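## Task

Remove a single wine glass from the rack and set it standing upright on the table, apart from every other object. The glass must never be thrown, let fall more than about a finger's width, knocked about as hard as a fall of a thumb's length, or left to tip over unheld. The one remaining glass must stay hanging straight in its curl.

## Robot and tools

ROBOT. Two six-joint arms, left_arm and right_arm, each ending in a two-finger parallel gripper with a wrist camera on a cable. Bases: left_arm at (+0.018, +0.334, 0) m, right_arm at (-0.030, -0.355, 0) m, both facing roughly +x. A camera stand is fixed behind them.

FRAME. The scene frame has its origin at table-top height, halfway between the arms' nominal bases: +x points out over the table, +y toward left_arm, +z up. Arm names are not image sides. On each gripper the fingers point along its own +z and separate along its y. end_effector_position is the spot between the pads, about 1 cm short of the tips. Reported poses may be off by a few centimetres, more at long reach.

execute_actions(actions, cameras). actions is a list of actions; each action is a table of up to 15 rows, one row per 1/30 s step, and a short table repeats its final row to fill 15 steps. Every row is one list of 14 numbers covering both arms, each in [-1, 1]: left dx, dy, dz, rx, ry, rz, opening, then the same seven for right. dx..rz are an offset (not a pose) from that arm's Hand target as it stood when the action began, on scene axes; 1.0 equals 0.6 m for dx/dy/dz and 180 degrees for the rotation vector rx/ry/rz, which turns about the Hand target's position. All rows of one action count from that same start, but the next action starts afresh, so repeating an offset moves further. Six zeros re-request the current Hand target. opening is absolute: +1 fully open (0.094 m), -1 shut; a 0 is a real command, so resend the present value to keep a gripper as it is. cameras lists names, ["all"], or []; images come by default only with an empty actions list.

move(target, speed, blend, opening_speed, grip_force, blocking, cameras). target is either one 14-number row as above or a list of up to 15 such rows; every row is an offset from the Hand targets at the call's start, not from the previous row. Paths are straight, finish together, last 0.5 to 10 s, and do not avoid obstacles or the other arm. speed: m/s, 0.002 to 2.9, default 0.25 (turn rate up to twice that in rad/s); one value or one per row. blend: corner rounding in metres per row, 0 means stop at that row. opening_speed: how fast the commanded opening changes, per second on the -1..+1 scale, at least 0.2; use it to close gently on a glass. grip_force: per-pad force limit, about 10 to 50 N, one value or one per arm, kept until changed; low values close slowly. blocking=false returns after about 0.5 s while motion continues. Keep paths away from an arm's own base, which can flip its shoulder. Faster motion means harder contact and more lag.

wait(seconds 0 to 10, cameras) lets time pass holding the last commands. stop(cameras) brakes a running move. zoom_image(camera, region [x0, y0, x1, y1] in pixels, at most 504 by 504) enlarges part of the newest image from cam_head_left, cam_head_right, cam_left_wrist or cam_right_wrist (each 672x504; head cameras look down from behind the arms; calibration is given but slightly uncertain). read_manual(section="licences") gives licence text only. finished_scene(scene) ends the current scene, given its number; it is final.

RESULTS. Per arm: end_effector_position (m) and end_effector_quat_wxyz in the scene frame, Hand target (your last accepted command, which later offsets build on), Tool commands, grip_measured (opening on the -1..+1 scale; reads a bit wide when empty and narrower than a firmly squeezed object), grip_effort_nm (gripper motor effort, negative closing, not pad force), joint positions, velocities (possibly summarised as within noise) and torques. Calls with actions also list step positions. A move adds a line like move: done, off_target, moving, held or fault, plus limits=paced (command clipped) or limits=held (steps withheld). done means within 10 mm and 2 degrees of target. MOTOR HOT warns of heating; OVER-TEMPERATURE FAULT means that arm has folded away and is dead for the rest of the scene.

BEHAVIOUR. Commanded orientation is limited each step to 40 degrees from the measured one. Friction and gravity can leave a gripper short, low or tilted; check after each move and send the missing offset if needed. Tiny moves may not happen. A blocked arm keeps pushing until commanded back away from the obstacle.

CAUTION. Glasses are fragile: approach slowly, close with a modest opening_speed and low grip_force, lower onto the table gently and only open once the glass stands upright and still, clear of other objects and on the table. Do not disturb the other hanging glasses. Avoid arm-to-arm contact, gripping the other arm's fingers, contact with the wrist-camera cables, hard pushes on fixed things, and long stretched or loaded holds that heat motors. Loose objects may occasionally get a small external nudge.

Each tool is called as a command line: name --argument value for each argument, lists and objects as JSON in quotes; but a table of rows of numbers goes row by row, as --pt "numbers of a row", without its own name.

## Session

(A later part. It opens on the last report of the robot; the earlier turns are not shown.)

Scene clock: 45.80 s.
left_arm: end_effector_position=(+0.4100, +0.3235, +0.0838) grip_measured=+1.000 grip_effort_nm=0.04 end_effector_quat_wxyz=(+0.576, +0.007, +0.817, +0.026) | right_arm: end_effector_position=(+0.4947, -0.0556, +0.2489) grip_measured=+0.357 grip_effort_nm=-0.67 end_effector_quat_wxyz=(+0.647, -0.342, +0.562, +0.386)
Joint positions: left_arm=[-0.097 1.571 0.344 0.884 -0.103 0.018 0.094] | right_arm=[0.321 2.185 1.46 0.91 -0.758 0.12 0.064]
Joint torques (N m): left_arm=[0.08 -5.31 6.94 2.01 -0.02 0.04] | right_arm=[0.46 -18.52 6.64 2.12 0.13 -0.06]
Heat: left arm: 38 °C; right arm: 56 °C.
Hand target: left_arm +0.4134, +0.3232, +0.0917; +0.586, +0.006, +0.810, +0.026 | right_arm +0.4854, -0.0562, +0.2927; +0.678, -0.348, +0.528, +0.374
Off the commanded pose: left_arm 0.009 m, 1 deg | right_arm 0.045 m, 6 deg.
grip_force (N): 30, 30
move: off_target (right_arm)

move --target '[0,0,0,0,0,0,1, -0.010,0.018,-0.042,-0.0070,0.0211,0.006,0.1]' --speed 0.05 --cameras '["cam_head_left", "cam_head_right"]'

Scene clock: 47.23 s.
left_arm: end_effector_position=(+0.4100, +0.3235, +0.0838) grip_measured=+1.000 grip_effort_nm=0.03 end_effector_quat_wxyz=(+0.576, +0.007, +0.817, +0.026) | right_arm: end_effector_position=(+0.4873, -0.0451, +0.2341) grip_measured=+0.357 grip_effort_nm=-0.67 end_effector_quat_wxyz=(+0.627, -0.344, +0.576, +0.396)
Joint positions: left_arm=[-0.097 1.571 0.344 0.884 -0.103 0.018 0.094] | right_arm=[0.343 2.185 1.437 0.885 -0.756 0.119 0.064]
Joint torques (N m): left_arm=[0.05 -5.38 7.01 2.05 -0.03 0.04] | right_arm=[0.5 -17.73 5.6 2.14 0.12 -0.01]
Heat: left arm: 38 °C; right arm: 57 °C.
Hand target: left_arm +0.4134, +0.3232, +0.0917; +0.586, +0.006, +0.810, +0.026 | right_arm +0.4793, -0.0454, +0.2674; +0.653, -0.348, +0.551, +0.386
Off the commanded pose: left_arm 0.009 m, 1 deg | right_arm 0.034 m, 4 deg.
grip_force (N): 30, 30
move: off_target (right_arm)
Images, in order (width x height): cam_head_left 672x504, cam_head_right 672x504.

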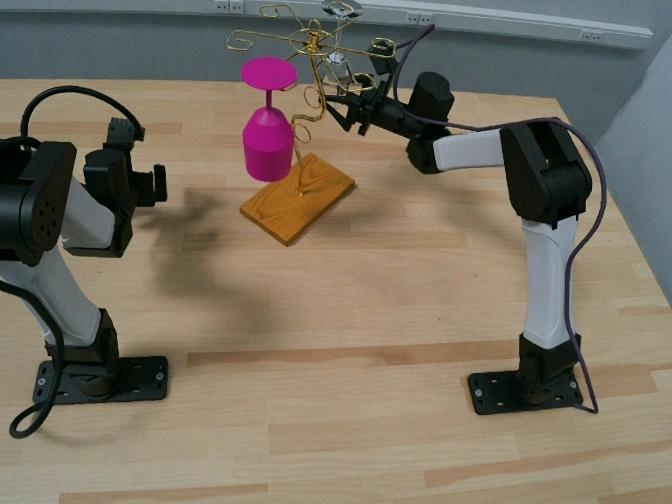

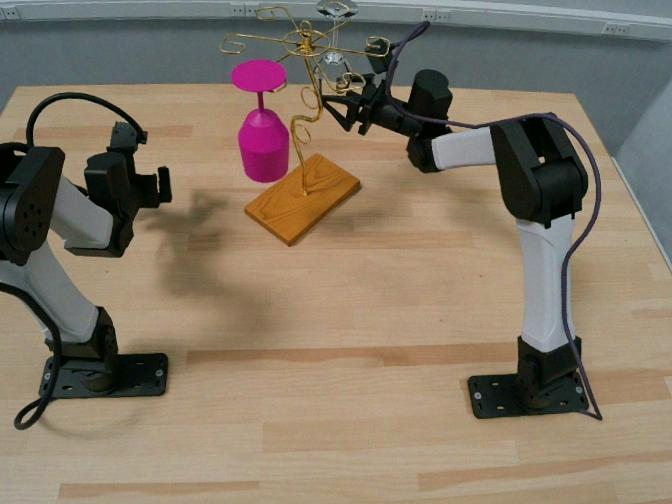

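zoom_image --camera "cam_head_left" --region '[310, 0, 410, 75]'

Scaled by 5.040 from the camera's 672x504 image, which has a finer 960x720 frame.

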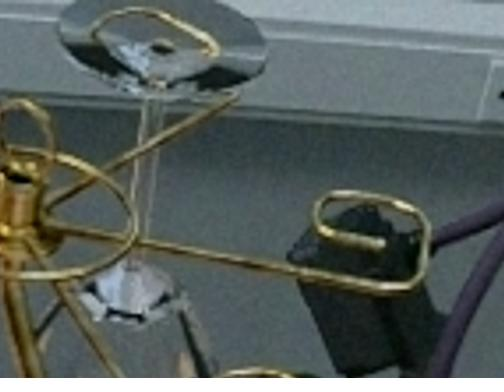

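move --target '[0,0,0,0,0,0,1, -0.030,0.019,0.008,0.0018,-0.0022,0.004,0.1]' --speed 0.05 --cameras '["cam_head_left", "cam_head_right"]'

Scene clock: 48.77 s.
left_arm: end_effector_position=(+0.4100, +0.3235, +0.0838) grip_measured=+1.000 grip_effort_nm=0.04 end_effector_quat_wxyz=(+0.576, +0.007, +0.817, +0.026) | right_arm: end_effector_position=(+0.4719, -0.0304, +0.2223) grip_measured=+0.357 grip_effort_nm=-0.67 end_effector_quat_wxyz=(+0.613, -0.345, +0.586, +0.403)
Joint positions: left_arm=[-0.097 1.571 0.344 0.884 -0.103 0.018 0.094] | right_arm=[0.38 2.167 1.383 0.887 -0.733 0.118 0.064]
Joint torques (N m): left_arm=[0.14 -5.31 6.9 2.07 0.04 0.09] | right_arm=[0.32 -19.69 5.41 2.37 0.11 -0.08]
Heat: left arm: 38 °C; right arm: 58 °C.
Hand target: left_arm +0.4134, +0.3232, +0.0917; +0.586, +0.006, +0.810, +0.026 | right_arm +0.4613, -0.0339, +0.2722; +0.653, -0.351, +0.545, +0.391
Off the commanded pose: left_arm 0.009 m, 1 deg | right_arm 0.051 m, 7 deg.
grip_force (N): 30, 30
move: off_target (right_arm)
Images, in order (width x height): cam_head_left 672x504, cam_head_right 672x504.

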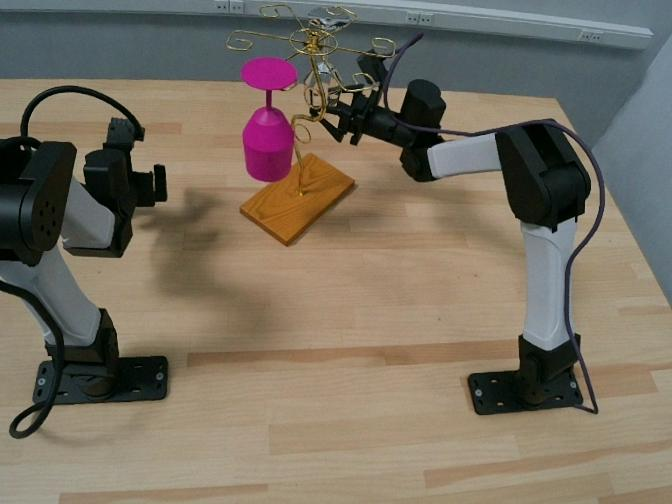

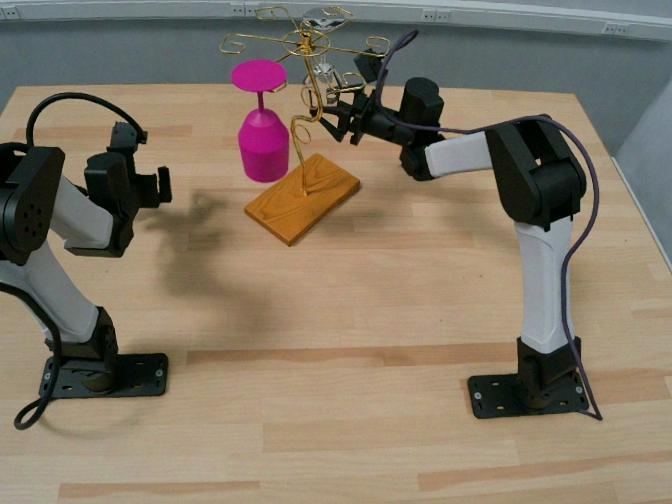

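move --target '[0,0,0,0,0,0,1, 0,0.004,0.022,0.0072,-0.0149,0,0.1]' --speed 0.05

Scene clock: 50.53 s.
left_arm: end_effector_position=(+0.4100, +0.3235, +0.0838) grip_measured=+1.000 grip_effort_nm=0.04 end_effector_quat_wxyz=(+0.576, +0.007, +0.817, +0.026) | right_arm: end_effector_position=(+0.4724, -0.0312, +0.2279) grip_measured=+0.357 grip_effort_nm=-0.67 end_effector_quat_wxyz=(+0.624, -0.345, +0.577, +0.399)
Joint positions: left_arm=[-0.097 1.571 0.344 0.884 -0.103 0.018 0.094] | right_arm=[0.38 2.167 1.383 0.914 -0.726 0.118 0.064]
Joint torques (N m): left_arm=[-0.21 -5.37 6.75 2.07 -0.01 0.06] | right_arm=[0.57 -19.32 6.74 2.48 0.13 -0.04]
Heat: left arm: 38 °C; right arm: 59 °C.
Hand target: left_arm +0.4134, +0.3232, +0.0917; +0.586, +0.006, +0.810, +0.026 | right_arm +0.4613, -0.0315, +0.2854; +0.670, -0.353, +0.525, +0.389
Off the commanded pose: left_arm 0.009 m, 1 deg | right_arm 0.059 m, 8 deg.
grip_force (N): 30, 30
move: off_target (right_arm)

move --target '[0,0,0,0,0,0,1, 0.0133,0.0162,-0.055,-0.0059,0.0148,0.003,0.1]' --speed 0.08

Scene clock: 53.30 s.
left_arm: end_effector_position=(+0.4100, +0.3235, +0.0838) grip_measured=+1.000 grip_effort_nm=0.04 end_effector_quat_wxyz=(+0.576, +0.007, +0.817, +0.026) | right_arm: end_effector_position=(+0.4682, -0.0250, +0.2289) grip_measured=+0.357 grip_effort_nm=-0.67 end_effector_quat_wxyz=(+0.623, -0.349, +0.573, +0.403)
Joint positions: left_arm=[-0.097 1.571 0.344 0.884 -0.103 0.018 0.094] | right_arm=[0.393 2.167 1.383 0.919 -0.726 0.118 0.064]
Joint torques (N m): left_arm=[0.12 -5.19 6.8 2.06 -0.07 0.1] | right_arm=[0.49 -12.63 8.05 2.47 0.12 -0.04]
Heat: left arm: 38 °C; right arm: 60 °C.
Hand target: left_arm +0.4134, +0.3232, +0.0917; +0.586, +0.006, +0.810, +0.026 | right_arm +0.4692, -0.0217, +0.2524; +0.652, -0.352, +0.543, +0.395
Off the commanded pose: left_arm 0.009 m, 1 deg | right_arm 0.024 m, 5 deg.
grip_force (N): 30, 30
move: off_target (right_arm)

move --target '[0,0,0,0,0,0,1, 0.026,0.037,0.0,0,0,0,0.1]' --speed 0.06 --cameras '["cam_head_left", "cam_head_right"]'

Scene clock: 54.87 s.
left_arm: end_effector_position=(+0.4100, +0.3235, +0.0838) grip_measured=+1.000 grip_effort_nm=0.04 end_effector_quat_wxyz=(+0.576, +0.007, +0.817, +0.026) | right_arm: end_effector_position=(+0.4788, -0.0037, +0.2350) grip_measured=+0.357 grip_effort_nm=-0.67 end_effector_quat_wxyz=(+0.630, -0.351, +0.564, +0.403)
Joint positions: left_arm=[-0.097 1.571 0.344 0.884 -0.103 0.018 0.094] | right_arm=[0.425 2.227 1.494 0.888 -0.697 0.113 0.064]
Joint torques (N m): left_arm=[0.1 -5.05 6.86 2.09 0.02 0.04] | right_arm=[0.34 -11.85 10.06 2.13 0.09 -0.05]
Heat: left arm: 38 °C; right arm: 59 °C.
Hand target: left_arm +0.4134, +0.3232, +0.0917; +0.586, +0.006, +0.810, +0.026 | right_arm +0.4848, +0.0005, +0.2523; +0.652, -0.352, +0.543, +0.395
Off the commanded pose: left_arm 0.009 m, 1 deg | right_arm 0.019 m, 4 deg.
grip_force (N): 30, 30
move: off_target (right_arm)
Images, in order (width x height): cam_head_left 672x504, cam_head_right 672x504.

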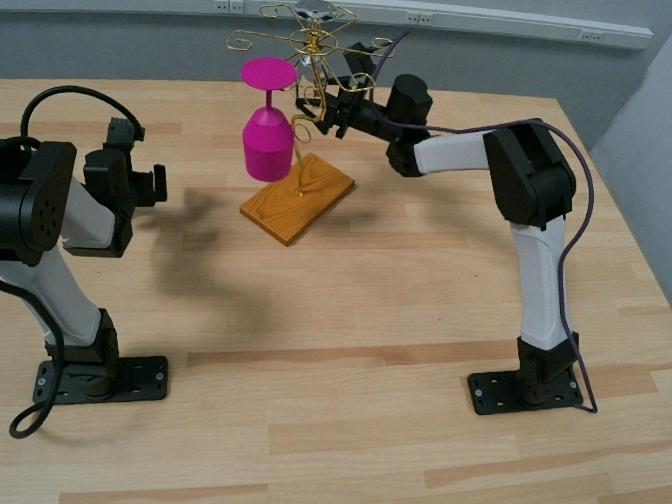

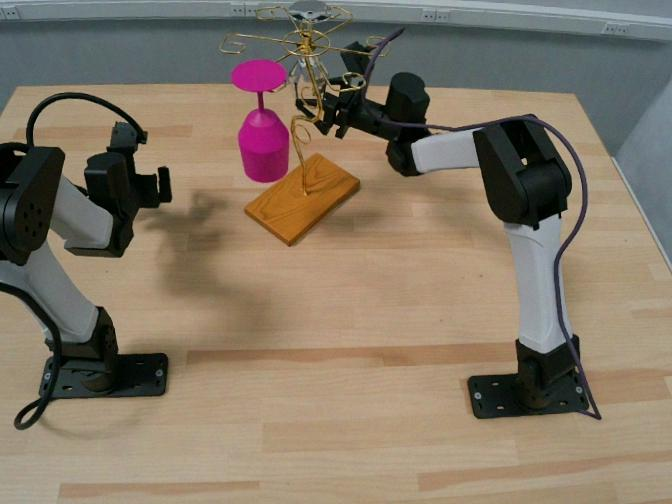

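zoom_image --camera "cam_head_left" --region '[270, 0, 420, 112]'

zoom_image --camera "cam_head_right" --region '[270, 0, 420, 112]'

Scaled by 3.360 from the camera's 672x504 image, which has a finer 960x720 frame.

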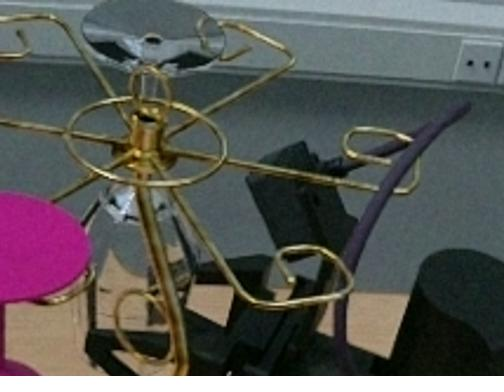

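Scaled by 3.360 from the camera's 672x504 image, which has a finer 960x720 frame.

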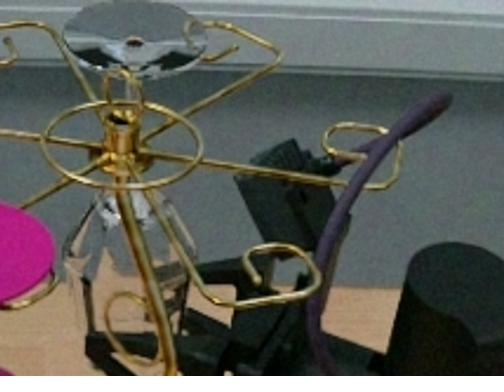

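move --target '[0,0,0,0,0,0,1, 0.032,0.016,-0.003,0,0,0,0.1]' --speed 0.06

Scene clock: 56.63 s.
left_arm: end_effector_position=(+0.4100, +0.3235, +0.0838) grip_measured=+1.000 grip_effort_nm=0.04 end_effector_quat_wxyz=(+0.576, +0.007, +0.817, +0.026) | right_arm: end_effector_position=(+0.4992, +0.0050, +0.2333) grip_measured=+0.357 grip_effort_nm=-0.67 end_effector_quat_wxyz=(+0.630, -0.350, +0.565, +0.402)
Joint positions: left_arm=[-0.097 1.571 0.344 0.884 -0.103 0.018 0.094] | right_arm=[0.425 2.306 1.624 0.836 -0.694 0.113 0.064]
Joint torques (N m): left_arm=[-0.14 -5.09 6.86 2.07 -0.05 0.08] | right_arm=[0.29 -12.52 10.28 2.15 0.13 -0.07]
Heat: left arm: 38 °C; right arm: 59 °C.
Hand target: left_arm +0.4134, +0.3232, +0.0917; +0.586, +0.006, +0.810, +0.026 | right_arm +0.5040, +0.0101, +0.2507; +0.652, -0.352, +0.543, +0.395
Off the commanded pose: left_arm 0.009 m, 1 deg | right_arm 0.019 m, 4 deg.
grip_force (N): 30, 30
move: off_target (right_arm)

move --target '[0,0,0,0,0,0,1, 0.075,-0.033,-0.004,0,0,0,0.1]' --speed 0.08 --cameras '["cam_head_left"]'

Scene clock: 58.17 s.
left_arm: end_effector_position=(+0.4100, +0.3235, +0.0838) grip_measured=+1.000 grip_effort_nm=0.04 end_effector_quat_wxyz=(+0.576, +0.007, +0.817, +0.026) | right_arm: end_effector_position=(+0.5473, -0.0122, +0.2327) grip_measured=+0.357 grip_effort_nm=-0.67 end_effector_quat_wxyz=(+0.639, -0.346, +0.564, +0.392)
Joint positions: left_arm=[-0.097 1.571 0.344 0.884 -0.103 0.018 0.094] | right_arm=[0.364 2.447 1.868 0.746 -0.731 0.113 0.064]
Joint torques (N m): left_arm=[-0.12 -5.19 6.91 2.05 0 0.09] | right_arm=[-0.32 -13.5 10.51 2.13 -0.14 0.11]
Heat: left arm: 39 °C; right arm: 59 °C.
Hand target: left_arm +0.4134, +0.3232, +0.0917; +0.586, +0.006, +0.810, +0.026 | right_arm +0.5491, -0.0099, +0.2481; +0.652, -0.352, +0.543, +0.395
Off the commanded pose: left_arm 0.009 m, 1 deg | right_arm 0.016 m, 3 deg.
grip_force (N): 30, 30
move: off_target (right_arm)
Images, in order (width x height): cam_head_left 672x504.

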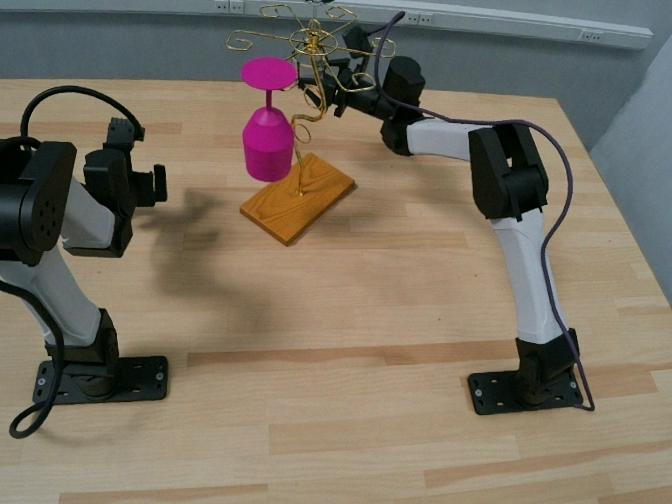

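move --target '[0,0,0,0,0,0,1, 0.1212,-0.2883,0,0,0,-0.0889,0.1]' --speed 0.12 --cameras '["cam_head_left", "cam_head_right"]'

Scene clock: 61.23 s.
left_arm: end_effector_position=(+0.4100, +0.3235, +0.0838) grip_measured=+1.000 grip_effort_nm=0.03 end_effector_quat_wxyz=(+0.576, +0.007, +0.817, +0.026) | right_arm: end_effector_position=(+0.6191, -0.1851, +0.2324) grip_measured=+0.357 grip_effort_nm=-0.68 end_effector_quat_wxyz=(+0.686, -0.264, +0.607, +0.301)
Joint positions: left_arm=[-0.097 1.571 0.344 0.884 -0.103 0.018 0.094] | right_arm=[0.083 2.447 1.868 0.745 -0.736 0.115 0.064]
Joint torques (N m): left_arm=[-0.21 -5.37 6.82 2.06 -0.03 0.12] | right_arm=[-0.12 -13.52 10.61 2.16 -0.11 0.11]
Heat: left arm: 39 °C; right arm: 58 °C.
Hand target: left_arm +0.4134, +0.3232, +0.0917; +0.586, +0.006, +0.810, +0.026 | right_arm +0.6218, -0.1828, +0.2482; +0.701, -0.273, +0.587, +0.301
Off the commanded pose: left_arm 0.009 m, 1 deg | right_arm 0.016 m, 3 deg.
grip_force (N): 30, 30
move: off_target (right_arm)
Images, in order (width x height): cam_head_left 672x504, cam_head_right 672x504.

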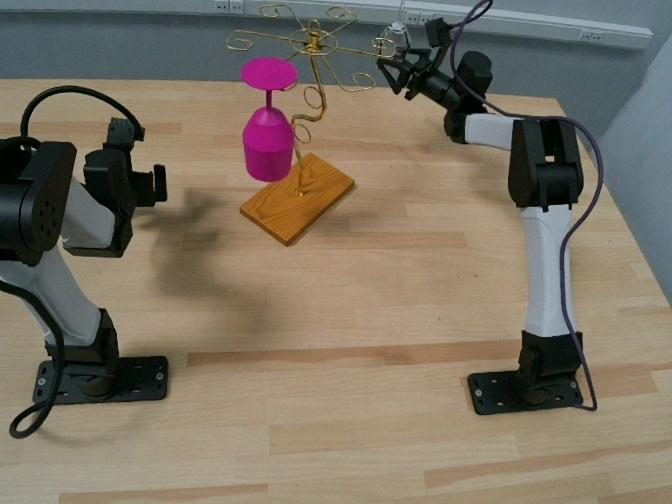

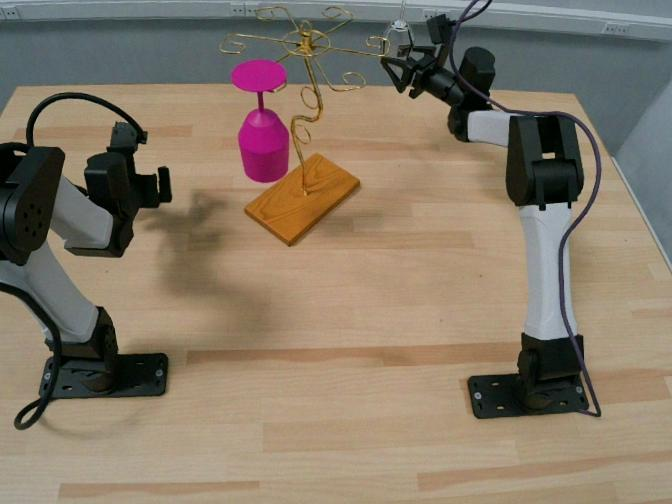

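move --target '[0,0,0,0,0,0,1, -0.3318,-0.1582,0.1417,0,0,0.0722,0.1]' --speed 0.15 --grip_force 40 --cameras '["cam_head_left", "cam_head_right"]'

Scene clock: 67.20 s.
left_arm: end_effector_position=(+0.4100, +0.3235, +0.0838) grip_measured=+1.000 grip_effort_nm=0.04 end_effector_quat_wxyz=(+0.576, +0.007, +0.817, +0.026) | right_arm: end_effector_position=(+0.4375, -0.2781, +0.3078) grip_measured=+0.349 grip_effort_nm=-0.86 end_effector_quat_wxyz=(+0.641, -0.315, +0.577, +0.395)
Joint positions: left_arm=[-0.097 1.571 0.344 0.884 -0.103 0.018 0.094] | right_arm=[-0.186 1.857 1.16 1.095 -1.215 0.428 0.063]
Joint torques (N m): left_arm=[-0.09 -5.16 6.86 2.06 0.01 0.1] | right_arm=[-0.75 -14.45 5.26 1.99 0.01 0.07]
Heat: left arm: 39 °C; right arm: 59 °C.
Hand target: left_arm +0.4134, +0.3232, +0.0917; +0.586, +0.006, +0.810, +0.026 | right_arm +0.4228, -0.2776, +0.3332; +0.662, -0.338, +0.552, +0.378
Off the commanded pose: left_arm 0.009 m, 1 deg | right_arm 0.029 m, 5 deg.
grip_force (N): 40, 40
move: off_target (right_arm)
Images, in order (width x height): cam_head_left 672x504, cam_head_right 672x504.

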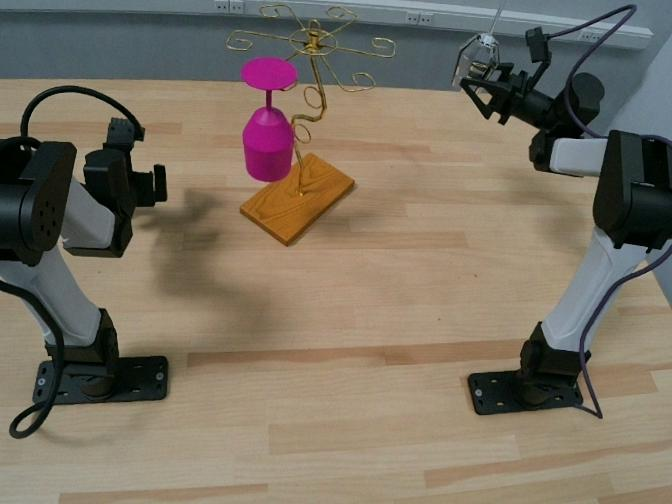

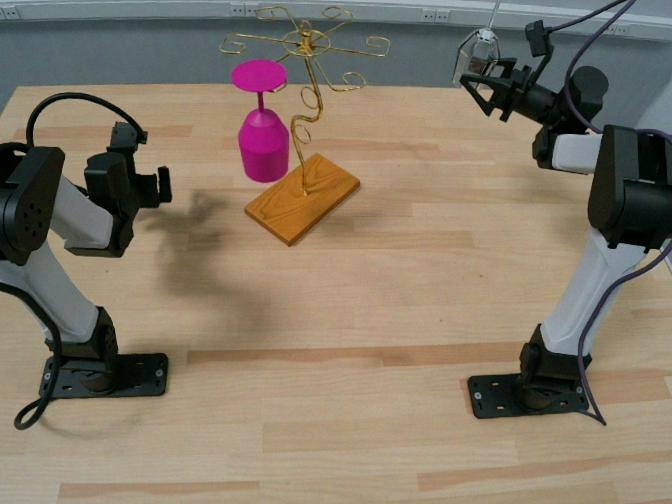

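move --pt "0 0 0 0 0 0 1 -0.138 -0.0373 -0.022 0.1993 0.5010 -0.0038 0.1" --pt "0 0 0 0 0 0 1 -0.238 0.046 -0.0387 -0.3553 -0.8910 -0.0197 0.1" --speed 0.28 --blend 0.02 --grip_force 40 --cameras '["cam_head_left", "cam_head_right", "cam_right_wrist"]'

Scene clock: 74.67 s.
left_arm: end_effector_position=(+0.4100, +0.3235, +0.0838) grip_measured=+1.000 grip_effort_nm=0.04 end_effector_quat_wxyz=(+0.576, +0.007, +0.817, +0.026) | right_arm: end_effector_position=(+0.2778, -0.2530, +0.2976) grip_measured=+0.349 grip_effort_nm=-0.86 end_effector_quat_wxyz=(-0.422, +0.618, +0.437, +0.500)
Joint positions: left_arm=[-0.097 1.571 0.344 0.884 -0.103 0.018 0.094] | right_arm=[-0.238 1.544 1.379 -1.301 -1.426 1.761 0.063]
Joint torques (N m): left_arm=[-0.16 -5.23 6.97 2.11 -0.02 0.08] | right_arm=[0.66 -4.97 8.34 0.18 -0.9 0.15]
Heat: left arm: 39 °C; right arm: 58 °C.
Hand target: left_arm +0.4134, +0.3232, +0.0917; +0.586, +0.006, +0.810, +0.026 | right_arm +0.2800, -0.2501, +0.3100; -0.437, +0.605, +0.432, +0.507
Off the commanded pose: left_arm 0.009 m, 1 deg | right_arm 0.013 m, 2 deg.
grip_force (N): 40, 40
move: off_target (right_arm)
camera_calibration:
cam_right_wrist: T_world_to_cam=[[-0.944317, 0.257569, 0.204751, 0.273102], [0.0243848, -0.565781, 0.824195, -0.378458], [0.328131, 0.783294, 0.527997, 0.0619219], [0, 0, 0, 1]] pos_world=[0.246805, -0.33297, 0.22331]
Images, in order (width x height): cam_head_left 672x504, cam_head_right 672x504, cam_right_wrist 672x504.

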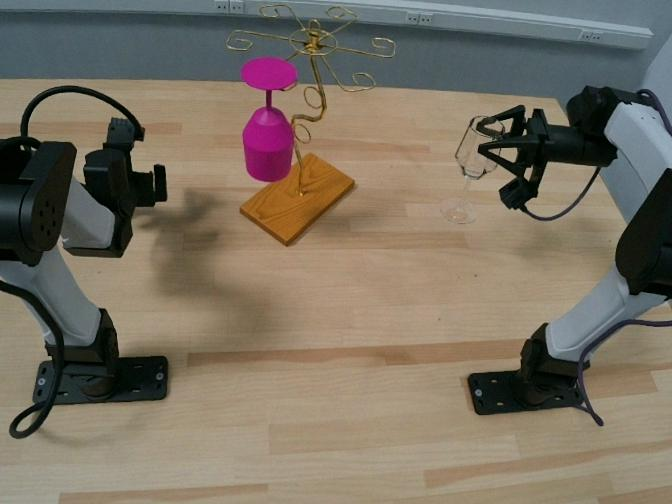

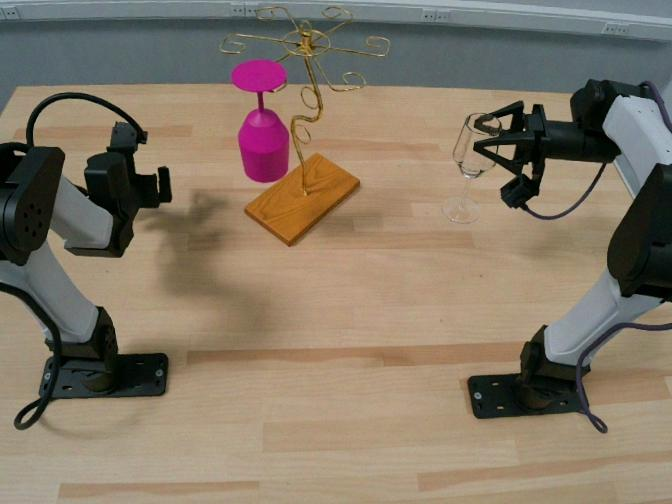

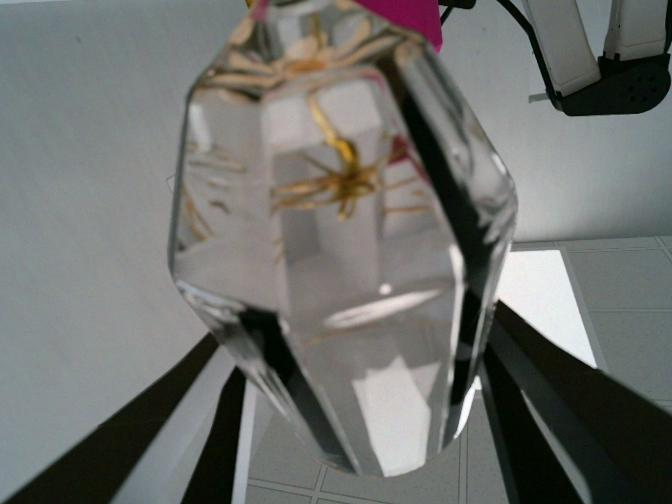

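move --target '[0,0,0,0,0,0,1, 0,0,-0.1667,0.0034,-0.0227,0,0.1]' --speed 0.1 --grip_force 40

Scene clock: 78.03 s.
left_arm: end_effector_position=(+0.4100, +0.3235, +0.0838) grip_measured=+1.000 grip_effort_nm=0.04 end_effector_quat_wxyz=(+0.576, +0.007, +0.817, +0.026) | right_arm: end_effector_position=(+0.2807, -0.2531, +0.2041) grip_measured=+0.349 grip_effort_nm=-0.86 end_effector_quat_wxyz=(-0.416, +0.595, +0.452, +0.518)
Joint positions: left_arm=[-0.097 1.571 0.344 0.884 -0.103 0.018 0.094] | right_arm=[-0.238 1.624 1.067 -0.97 -1.453 1.641 0.063]
Joint torques (N m): left_arm=[0.02 -4.92 6.89 2.11 -0.01 0.07] | right_arm=[0.31 -6.75 4.67 0.45 -0.94 0.13]
Heat: left arm: 39 °C; right arm: 56 °C.
Hand target: left_arm +0.4134, +0.3232, +0.0917; +0.586, +0.006, +0.810, +0.026 | right_arm +0.2799, -0.2501, +0.2100; -0.424, +0.584, +0.444, +0.530
Off the commanded pose: left_arm 0.009 m, 1 deg | right_arm 0.007 m, 2 deg.
grip_force (N): 40, 40
move: done

move --target '[0,0,0,0,0,0,1, 0,0,-0.0417,-0.0005,-0.003,0,0.1]' --speed 0.06 --grip_force 40 --cameras '["cam_head_left", "cam_head_right"]'

Scene clock: 79.57 s.
left_arm: end_effector_position=(+0.4100, +0.3235, +0.0838) grip_measured=+1.000 grip_effort_nm=0.04 end_effector_quat_wxyz=(+0.576, +0.007, +0.817, +0.026) | right_arm: end_effector_position=(+0.2806, -0.2530, +0.1808) grip_measured=+0.349 grip_effort_nm=-0.86 end_effector_quat_wxyz=(-0.411, +0.592, +0.455, +0.522)
Joint positions: left_arm=[-0.097 1.571 0.344 0.884 -0.103 0.018 0.094] | right_arm=[-0.238 1.648 0.992 -0.845 -1.455 1.653 0.063]
Joint torques (N m): left_arm=[0.14 -5.48 6.78 2.07 -0.03 0.15] | right_arm=[0.23 -6.23 4.46 0.52 -0.9 0.1]
Heat: left arm: 39 °C; right arm: 56 °C.
Hand target: left_arm +0.4134, +0.3232, +0.0917; +0.586, +0.006, +0.810, +0.026 | right_arm +0.2800, -0.2501, +0.1850; -0.421, +0.582, +0.447, +0.533
Off the commanded pose: left_arm 0.009 m, 1 deg | right_arm 0.005 m, 2 deg.
grip_force (N): 40, 40
move: done
Images, in order (width x height): cam_head_left 672x504, cam_head_right 672x504.

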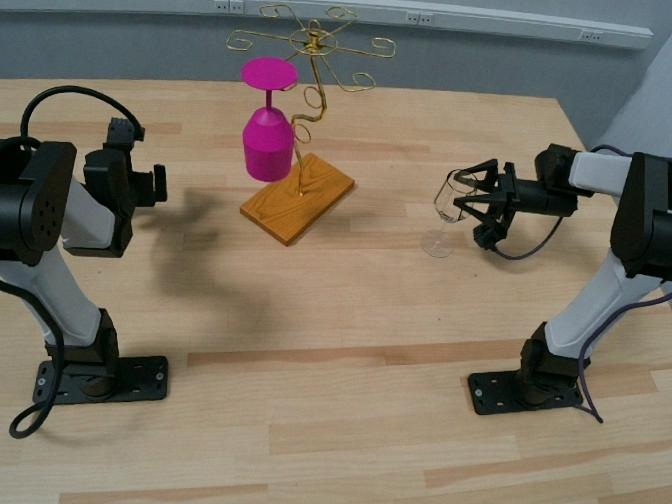

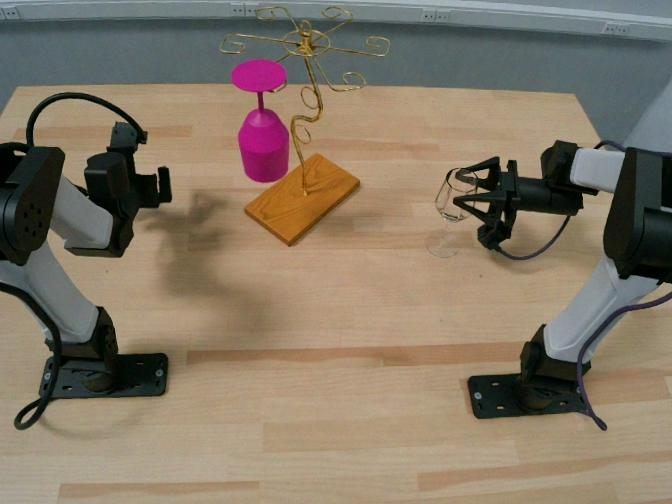

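zoom_image --camera "cam_head_left" --region '[400, 150, 600, 290]'

Scaled by 2.520 from the camera's 672x504 image, which has a finer 960x720 frame.

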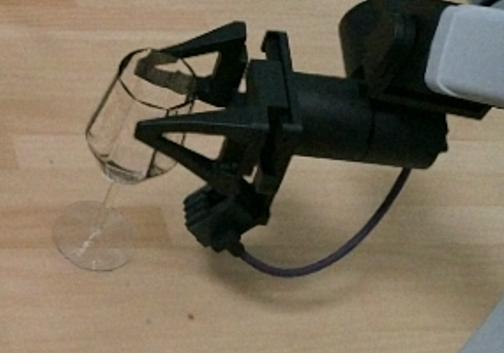

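move --target '[0,0,0,0,0,0,1, 0,0,-0.0167,0,0.0015,0,0.1]' --speed 0.04 --grip_force 40

Scene clock: 80.97 s.
left_arm: end_effector_position=(+0.4100, +0.3235, +0.0838) grip_measured=+1.000 grip_effort_nm=0.04 end_effector_quat_wxyz=(+0.576, +0.007, +0.817, +0.026) | right_arm: end_effector_position=(+0.2801, -0.2526, +0.1760) grip_measured=+0.349 grip_effort_nm=-0.86 end_effector_quat_wxyz=(-0.415, +0.589, +0.452, +0.527)
Joint positions: left_arm=[-0.097 1.571 0.344 0.884 -0.103 0.018 0.094] | right_arm=[-0.238 1.654 0.966 -0.797 -1.469 1.669 0.063]
Joint torques (N m): left_arm=[-0.08 -5.35 7.02 2.05 0.01 0.09] | right_arm=[0.32 -5.39 4.27 0.6 -0.76 0.16]
Heat: left arm: 40 °C; right arm: 55 °C.
Hand target: left_arm +0.4134, +0.3232, +0.0917; +0.586, +0.006, +0.810, +0.026 | right_arm +0.2800, -0.2501, +0.1749; -0.422, +0.583, +0.446, +0.531
Off the commanded pose: left_arm 0.009 m, 1 deg | right_arm 0.003 m, 1 deg.
grip_force (N): 40, 40
move: done

wait --seconds 0.1 --cameras '["cam_head_left", "cam_head_right", "cam_right_wrist"]'

zoom_image --camera "cam_head_left" --region '[400, 160, 600, 300]'

zoom_image --camera "cam_head_right" --region '[400, 160, 600, 300]'

Scene clock: 81.50 s.
left_arm: end_effector_position=(+0.4100, +0.3235, +0.0838) grip_measured=+1.000 grip_effort_nm=0.04 end_effector_quat_wxyz=(+0.576, +0.007, +0.817, +0.026) | right_arm: end_effector_position=(+0.2801, -0.2526, +0.1760) grip_measured=+0.349 grip_effort_nm=-0.86 end_effector_quat_wxyz=(-0.415, +0.589, +0.452, +0.526)
Joint positions: left_arm=[-0.097 1.571 0.344 0.884 -0.103 0.018 0.094] | right_arm=[-0.238 1.654 0.966 -0.797 -1.469 1.67 0.063]
Joint torques (N m): left_arm=[0.08 -5.41 6.9 2.07 -0.03 0.1] | right_arm=[0.27 -5.46 4.12 0.6 -0.78 0.12]
Heat: left arm: 40 °C; right arm: 55 °C.
Hand target: left_arm +0.4134, +0.3232, +0.0917; +0.586, +0.006, +0.810, +0.026 | right_arm +0.2799, -0.2501, +0.1749; -0.423, +0.583, +0.446, +0.531
Tool commands: left_gripper/opening=+1.0 right_gripper/opening=+0.1
Off the commanded pose: left_arm 0.009 m, 1 deg | right_arm 0.003 m, 1 deg.
grip_force (N): 40, 40
wait: 0.10 s; at rest from the start
camera_calibration:
cam_right_wrist: T_world_to_cam=[[-0.961688, 0.239016, 0.134265, 0.312688], [-0.0322566, -0.58501, 0.810384, -0.264663], [0.272242, 0.775006, 0.570307, 0.131105], [0, 0, 0, 1]] pos_world=[0.256479, -0.331175, 0.0977253]
Images, in order (width x height): cam_head_left 672x504, cam_head_right 672x504, cam_right_wrist 672x504.

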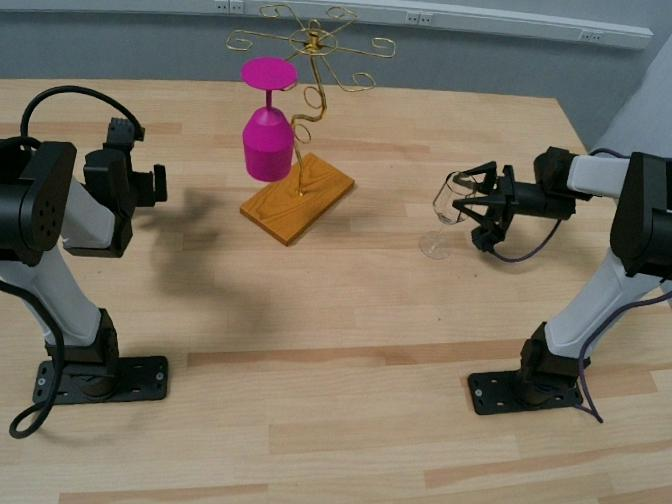

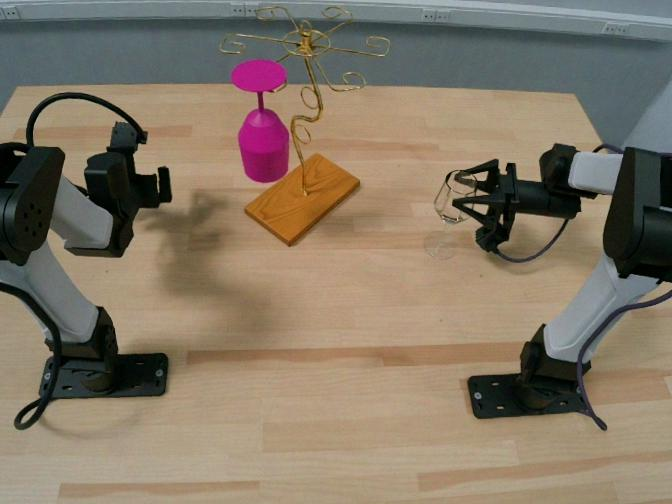

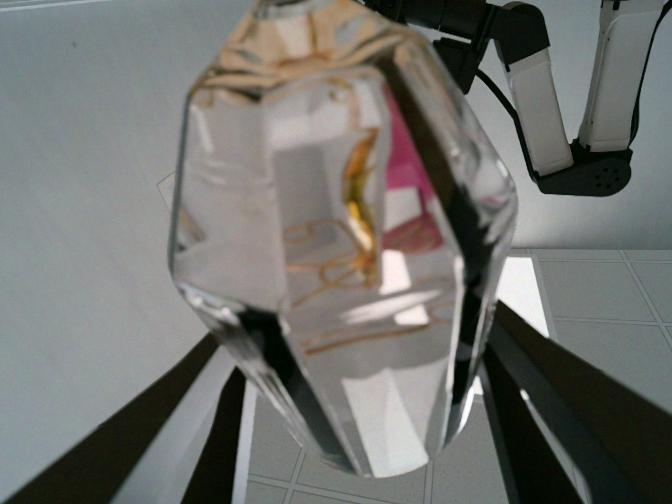

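Scaled by 2.520 from the camera's 672x504 image, which has a finer 960x720 frame.

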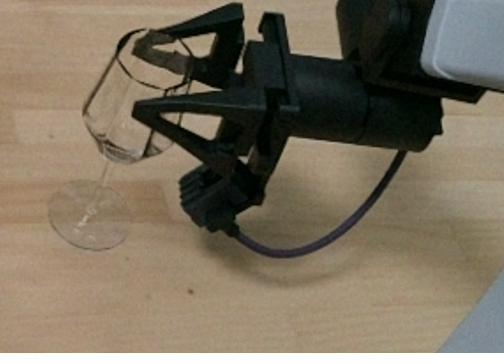

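Scaled by 2.520 from the camera's 672x504 image, which has a finer 960x720 frame.

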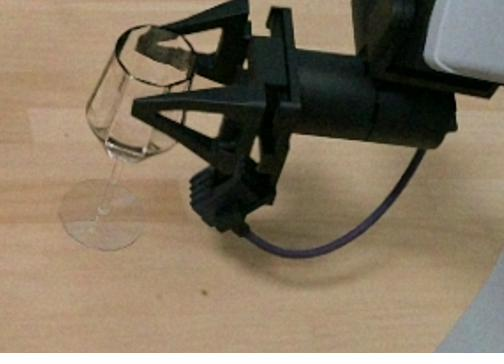

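move --target '[0,0,0,0,0,0,1, 0,0,-0.0058,0,0,0,0.1]' --speed 0.02 --grip_force 40

Scene clock: 83.93 s.
left_arm: end_effector_position=(+0.4100, +0.3235, +0.0838) grip_measured=+1.000 grip_effort_nm=0.04 end_effector_quat_wxyz=(+0.576, +0.007, +0.817, +0.026) | right_arm: end_effector_position=(+0.2804, -0.2524, +0.1756) grip_measured=+0.349 grip_effort_nm=-0.86 end_effector_quat_wxyz=(-0.417, +0.585, +0.449, +0.531)
Joint positions: left_arm=[-0.097 1.571 0.344 0.884 -0.103 0.018 0.094] | right_arm=[-0.238 1.654 0.953 -0.763 -1.482 1.689 0.063]
Joint torques (N m): left_arm=[-0.05 -5.37 6.86 1.99 -0.05 0.09] | right_arm=[0.29 -5.35 4.07 0.65 -0.65 0.11]
Heat: left arm: 40 °C; right arm: 55 °C.
Hand target: left_arm +0.4134, +0.3232, +0.0917; +0.586, +0.006, +0.810, +0.026 | right_arm +0.2800, -0.2501, +0.1715; -0.423, +0.583, +0.446, +0.531
Off the commanded pose: left_arm 0.009 m, 1 deg | right_arm 0.005 m, 1 deg.
grip_force (N): 40, 40
move: done

move --target '[0,0,0,0,0,0,1, 0,0,0.0008,-0.0075,0.0038,0,0.1]' --speed 0.03 --grip_force 40 --cameras '["cam_head_left", "cam_head_right"]'

Scene clock: 86.07 s.
left_arm: end_effector_position=(+0.4100, +0.3235, +0.0838) grip_measured=+1.000 grip_effort_nm=0.04 end_effector_quat_wxyz=(+0.576, +0.007, +0.817, +0.026) | right_arm: end_effector_position=(+0.2806, -0.2525, +0.1754) grip_measured=+0.349 grip_effort_nm=-0.86 end_effector_quat_wxyz=(-0.420, +0.587, +0.447, +0.529)
Joint positions: left_arm=[-0.097 1.571 0.344 0.884 -0.103 0.018 0.094] | right_arm=[-0.238 1.654 0.953 -0.761 -1.481 1.701 0.063]
Joint torques (N m): left_arm=[0.2 -5.29 6.56 2.11 -0.09 0.05] | right_arm=[0.47 -6.56 4.62 0.48 -0.43 0.13]
Heat: left arm: 40 °C; right arm: 54 °C.
Hand target: left_arm +0.4134, +0.3232, +0.0917; +0.586, +0.006, +0.810, +0.026 | right_arm +0.2800, -0.2501, +0.1719; -0.418, +0.592, +0.450, +0.523
Off the commanded pose: left_arm 0.009 m, 1 deg | right_arm 0.004 m, 1 deg.
grip_force (N): 40, 40
move: done
Images, in order (width x height): cam_head_left 672x504, cam_head_right 672x504.

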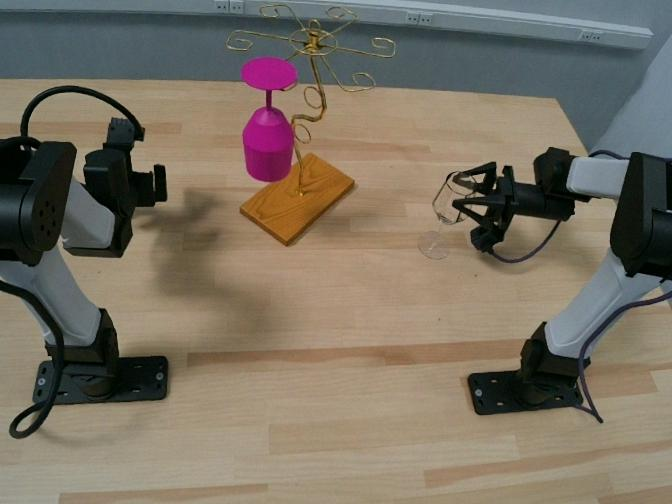

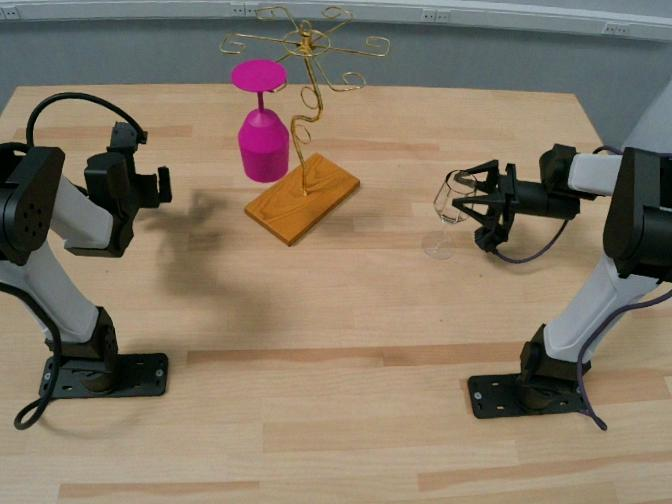

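move --target '[0,0,0,0,0,0,1, 0,0,0,0.003,0,0,1]' --speed 0.03 --grip_force 40 --opening_speed 0.4 --cameras '["cam_head_left", "cam_right_wrist"]'

Scene clock: 89.17 s.
left_arm: end_effector_position=(+0.4100, +0.3235, +0.0838) grip_measured=+1.000 grip_effort_nm=0.04 end_effector_quat_wxyz=(+0.576, +0.007, +0.817, +0.026) | right_arm: end_effector_position=(+0.2814, -0.2527, +0.1755) grip_measured=+0.999 grip_effort_nm=0.06 end_effector_quat_wxyz=(-0.420, +0.588, +0.446, +0.528)
Joint positions: left_arm=[-0.097 1.571 0.344 0.884 -0.103 0.018 0.094] | right_arm=[-0.238 1.654 0.953 -0.752 -1.481 1.712 0.094]
Joint torques (N m): left_arm=[0.21 -5.31 6.98 2.05 -0.01 0.08] | right_arm=[0.44 -6.46 4.07 0.56 -0.5 0.16]
Heat: left arm: 40 °C; right arm: 53 °C.
Hand target: left_arm +0.4134, +0.3232, +0.0917; +0.586, +0.006, +0.810, +0.026 | right_arm +0.2800, -0.2501, +0.1719; -0.421, +0.590, +0.447, +0.525
Off the commanded pose: left_arm 0.009 m, 1 deg | right_arm 0.005 m, 0 deg.
grip_force (N): 40, 40
move: done
camera_calibration:
cam_right_wrist: T_world_to_cam=[[-0.960057, 0.239664, 0.144401, 0.311934], [-0.0283403, -0.596716, 0.801952, -0.266825], [0.278366, 0.765827, 0.579674, 0.125497], [0, 0, 0, 1]] pos_world=[0.256978, -0.330087, 0.0961895]
Images, in order (width x height): cam_head_left 672x504, cam_right_wrist 672x504.

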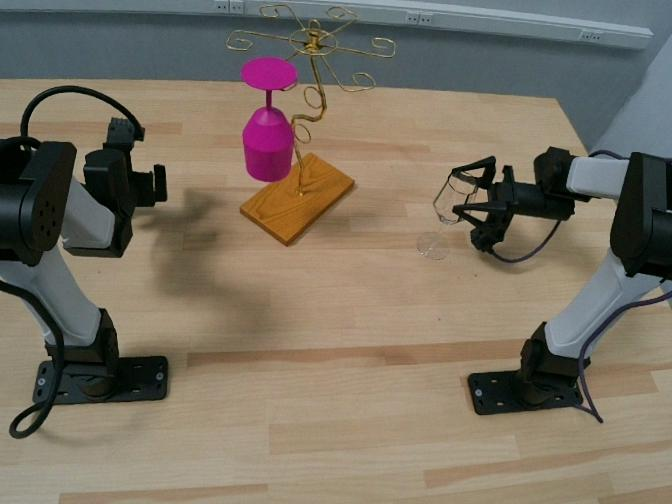

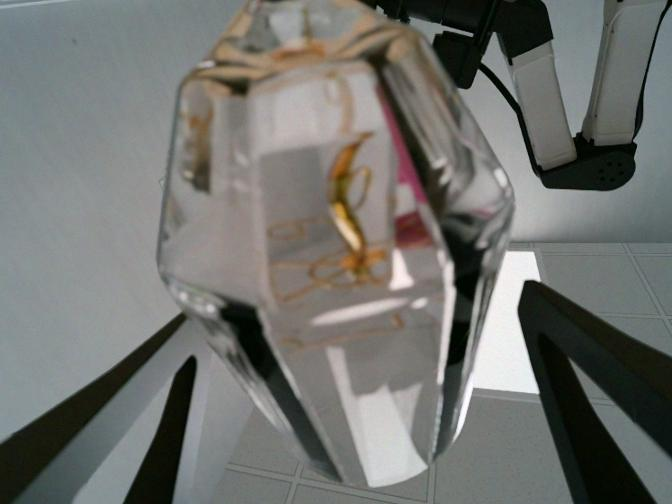

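move --target '[0,0,0,0,0,0,1, -0.0392,-0.1007,0.01,0,0,-0.0556,1]' --speed 0.06 --cameras '["cam_right_wrist", "cam_head_left"]'

Scene clock: 93.03 s.
left_arm: end_effector_position=(+0.4100, +0.3235, +0.0838) grip_measured=+1.000 grip_effort_nm=0.04 end_effector_quat_wxyz=(+0.576, +0.007, +0.817, +0.026) | right_arm: end_effector_position=(+0.2524, -0.3055, +0.1766) grip_measured=+0.999 grip_effort_nm=0.06 end_effector_quat_wxyz=(-0.372, +0.627, +0.389, +0.563)
Joint positions: left_arm=[-0.097 1.571 0.344 0.884 -0.103 0.018 0.094] | right_arm=[-0.473 1.666 0.942 -1.295 -1.471 1.15 0.094]
Joint torques (N m): left_arm=[-0.06 -5.37 6.83 2.03 0.02 0.07] | right_arm=[-0.98 -4.55 6.8 -0.68 -0.39 0]
Heat: left arm: 40 °C; right arm: 53 °C.
Hand target: left_arm +0.4134, +0.3232, +0.0917; +0.586, +0.006, +0.810, +0.026 | right_arm +0.2565, -0.3105, +0.1779; -0.374, +0.626, +0.394, +0.559
Off the commanded pose: left_arm 0.009 m, 1 deg | right_arm 0.007 m, 1 deg.
grip_force (N): 40, 40
move: done
camera_calibration:
cam_right_wrist: T_world_to_cam=[[-0.90014, 0.408637, 0.150877, 0.332026], [-0.13042, -0.5833, 0.801718, -0.270124], [0.415618, 0.701981, 0.578346, 0.119453], [0, 0, 0, 1]] pos_world=[0.213993, -0.377095, 0.0973829]
Images, in order (width x height): cam_head_left 672x504, cam_right_wrist 672x504.

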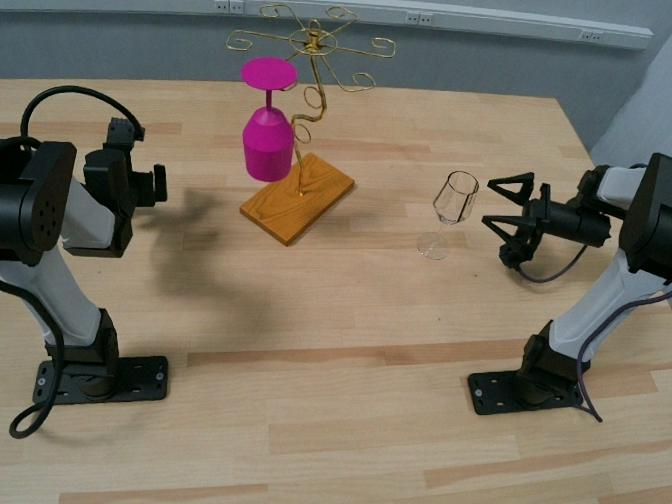

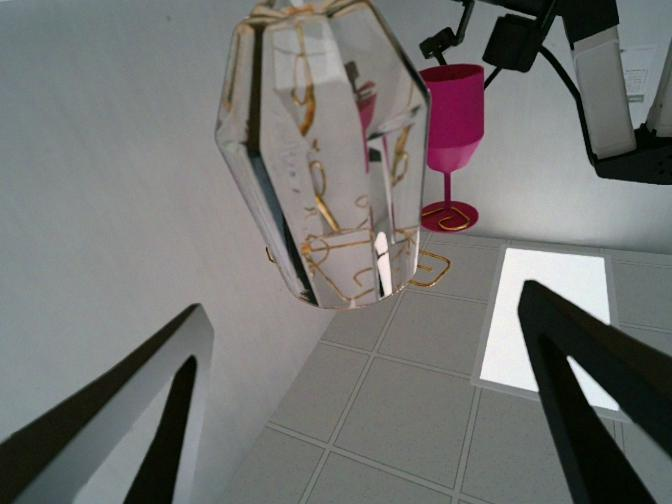

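move --target '[0,0,0,0,0,0,1, 0.0028,-0.126,0.005,0,0,-0.0833,1]' --speed 0.15 --cameras '["cam_head_left", "cam_head_right"]'

Scene clock: 94.97 s.
left_arm: end_effector_position=(+0.4100, +0.3235, +0.0838) grip_measured=+1.000 grip_effort_nm=0.04 end_effector_quat_wxyz=(+0.576, +0.007, +0.817, +0.026) | right_arm: end_effector_position=(+0.2554, -0.3814, +0.1796) grip_measured=+0.999 grip_effort_nm=0.06 end_effector_quat_wxyz=(-0.297, +0.671, +0.306, +0.606)
Joint positions: left_arm=[-0.097 1.571 0.344 0.884 -0.103 0.018 0.094] | right_arm=[-0.738 1.695 0.972 -1.39 -1.468 1.054 0.094]
Joint torques (N m): left_arm=[0.25 -5.19 6.83 2.01 -0.04 0.1] | right_arm=[-0.73 -4.55 6.64 -0.74 -0.39 -0.04]
Heat: left arm: 40 °C; right arm: 52 °C.
Hand target: left_arm +0.4134, +0.3232, +0.0917; +0.586, +0.006, +0.810, +0.026 | right_arm +0.2581, -0.3861, +0.1810; -0.298, +0.672, +0.309, +0.603
Off the commanded pose: left_arm 0.009 m, 1 deg | right_arm 0.006 m, 0 deg.
grip_force (N): 40, 40
move: done
Images, in order (width x height): cam_head_left 672x504, cam_head_right 672x504.

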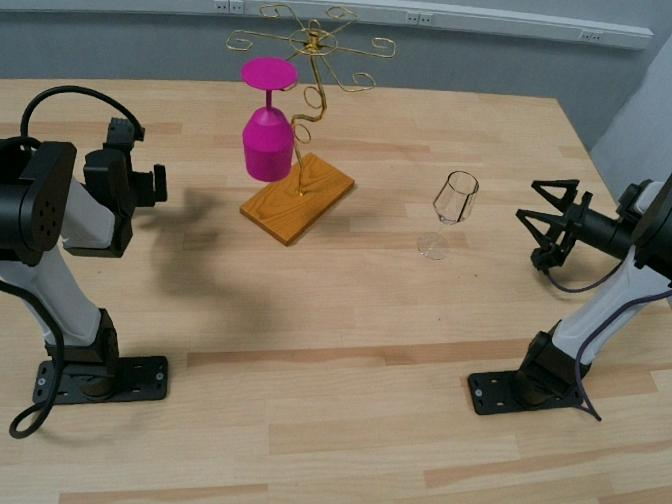

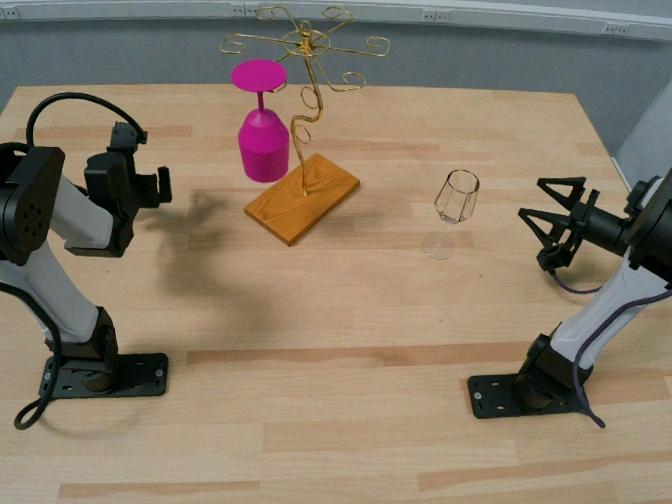

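The glass is standing upright and clear of everything, and the other glass still hangs straight on the rack.

finished_scene --scene 2

The scene is finished: the task was done.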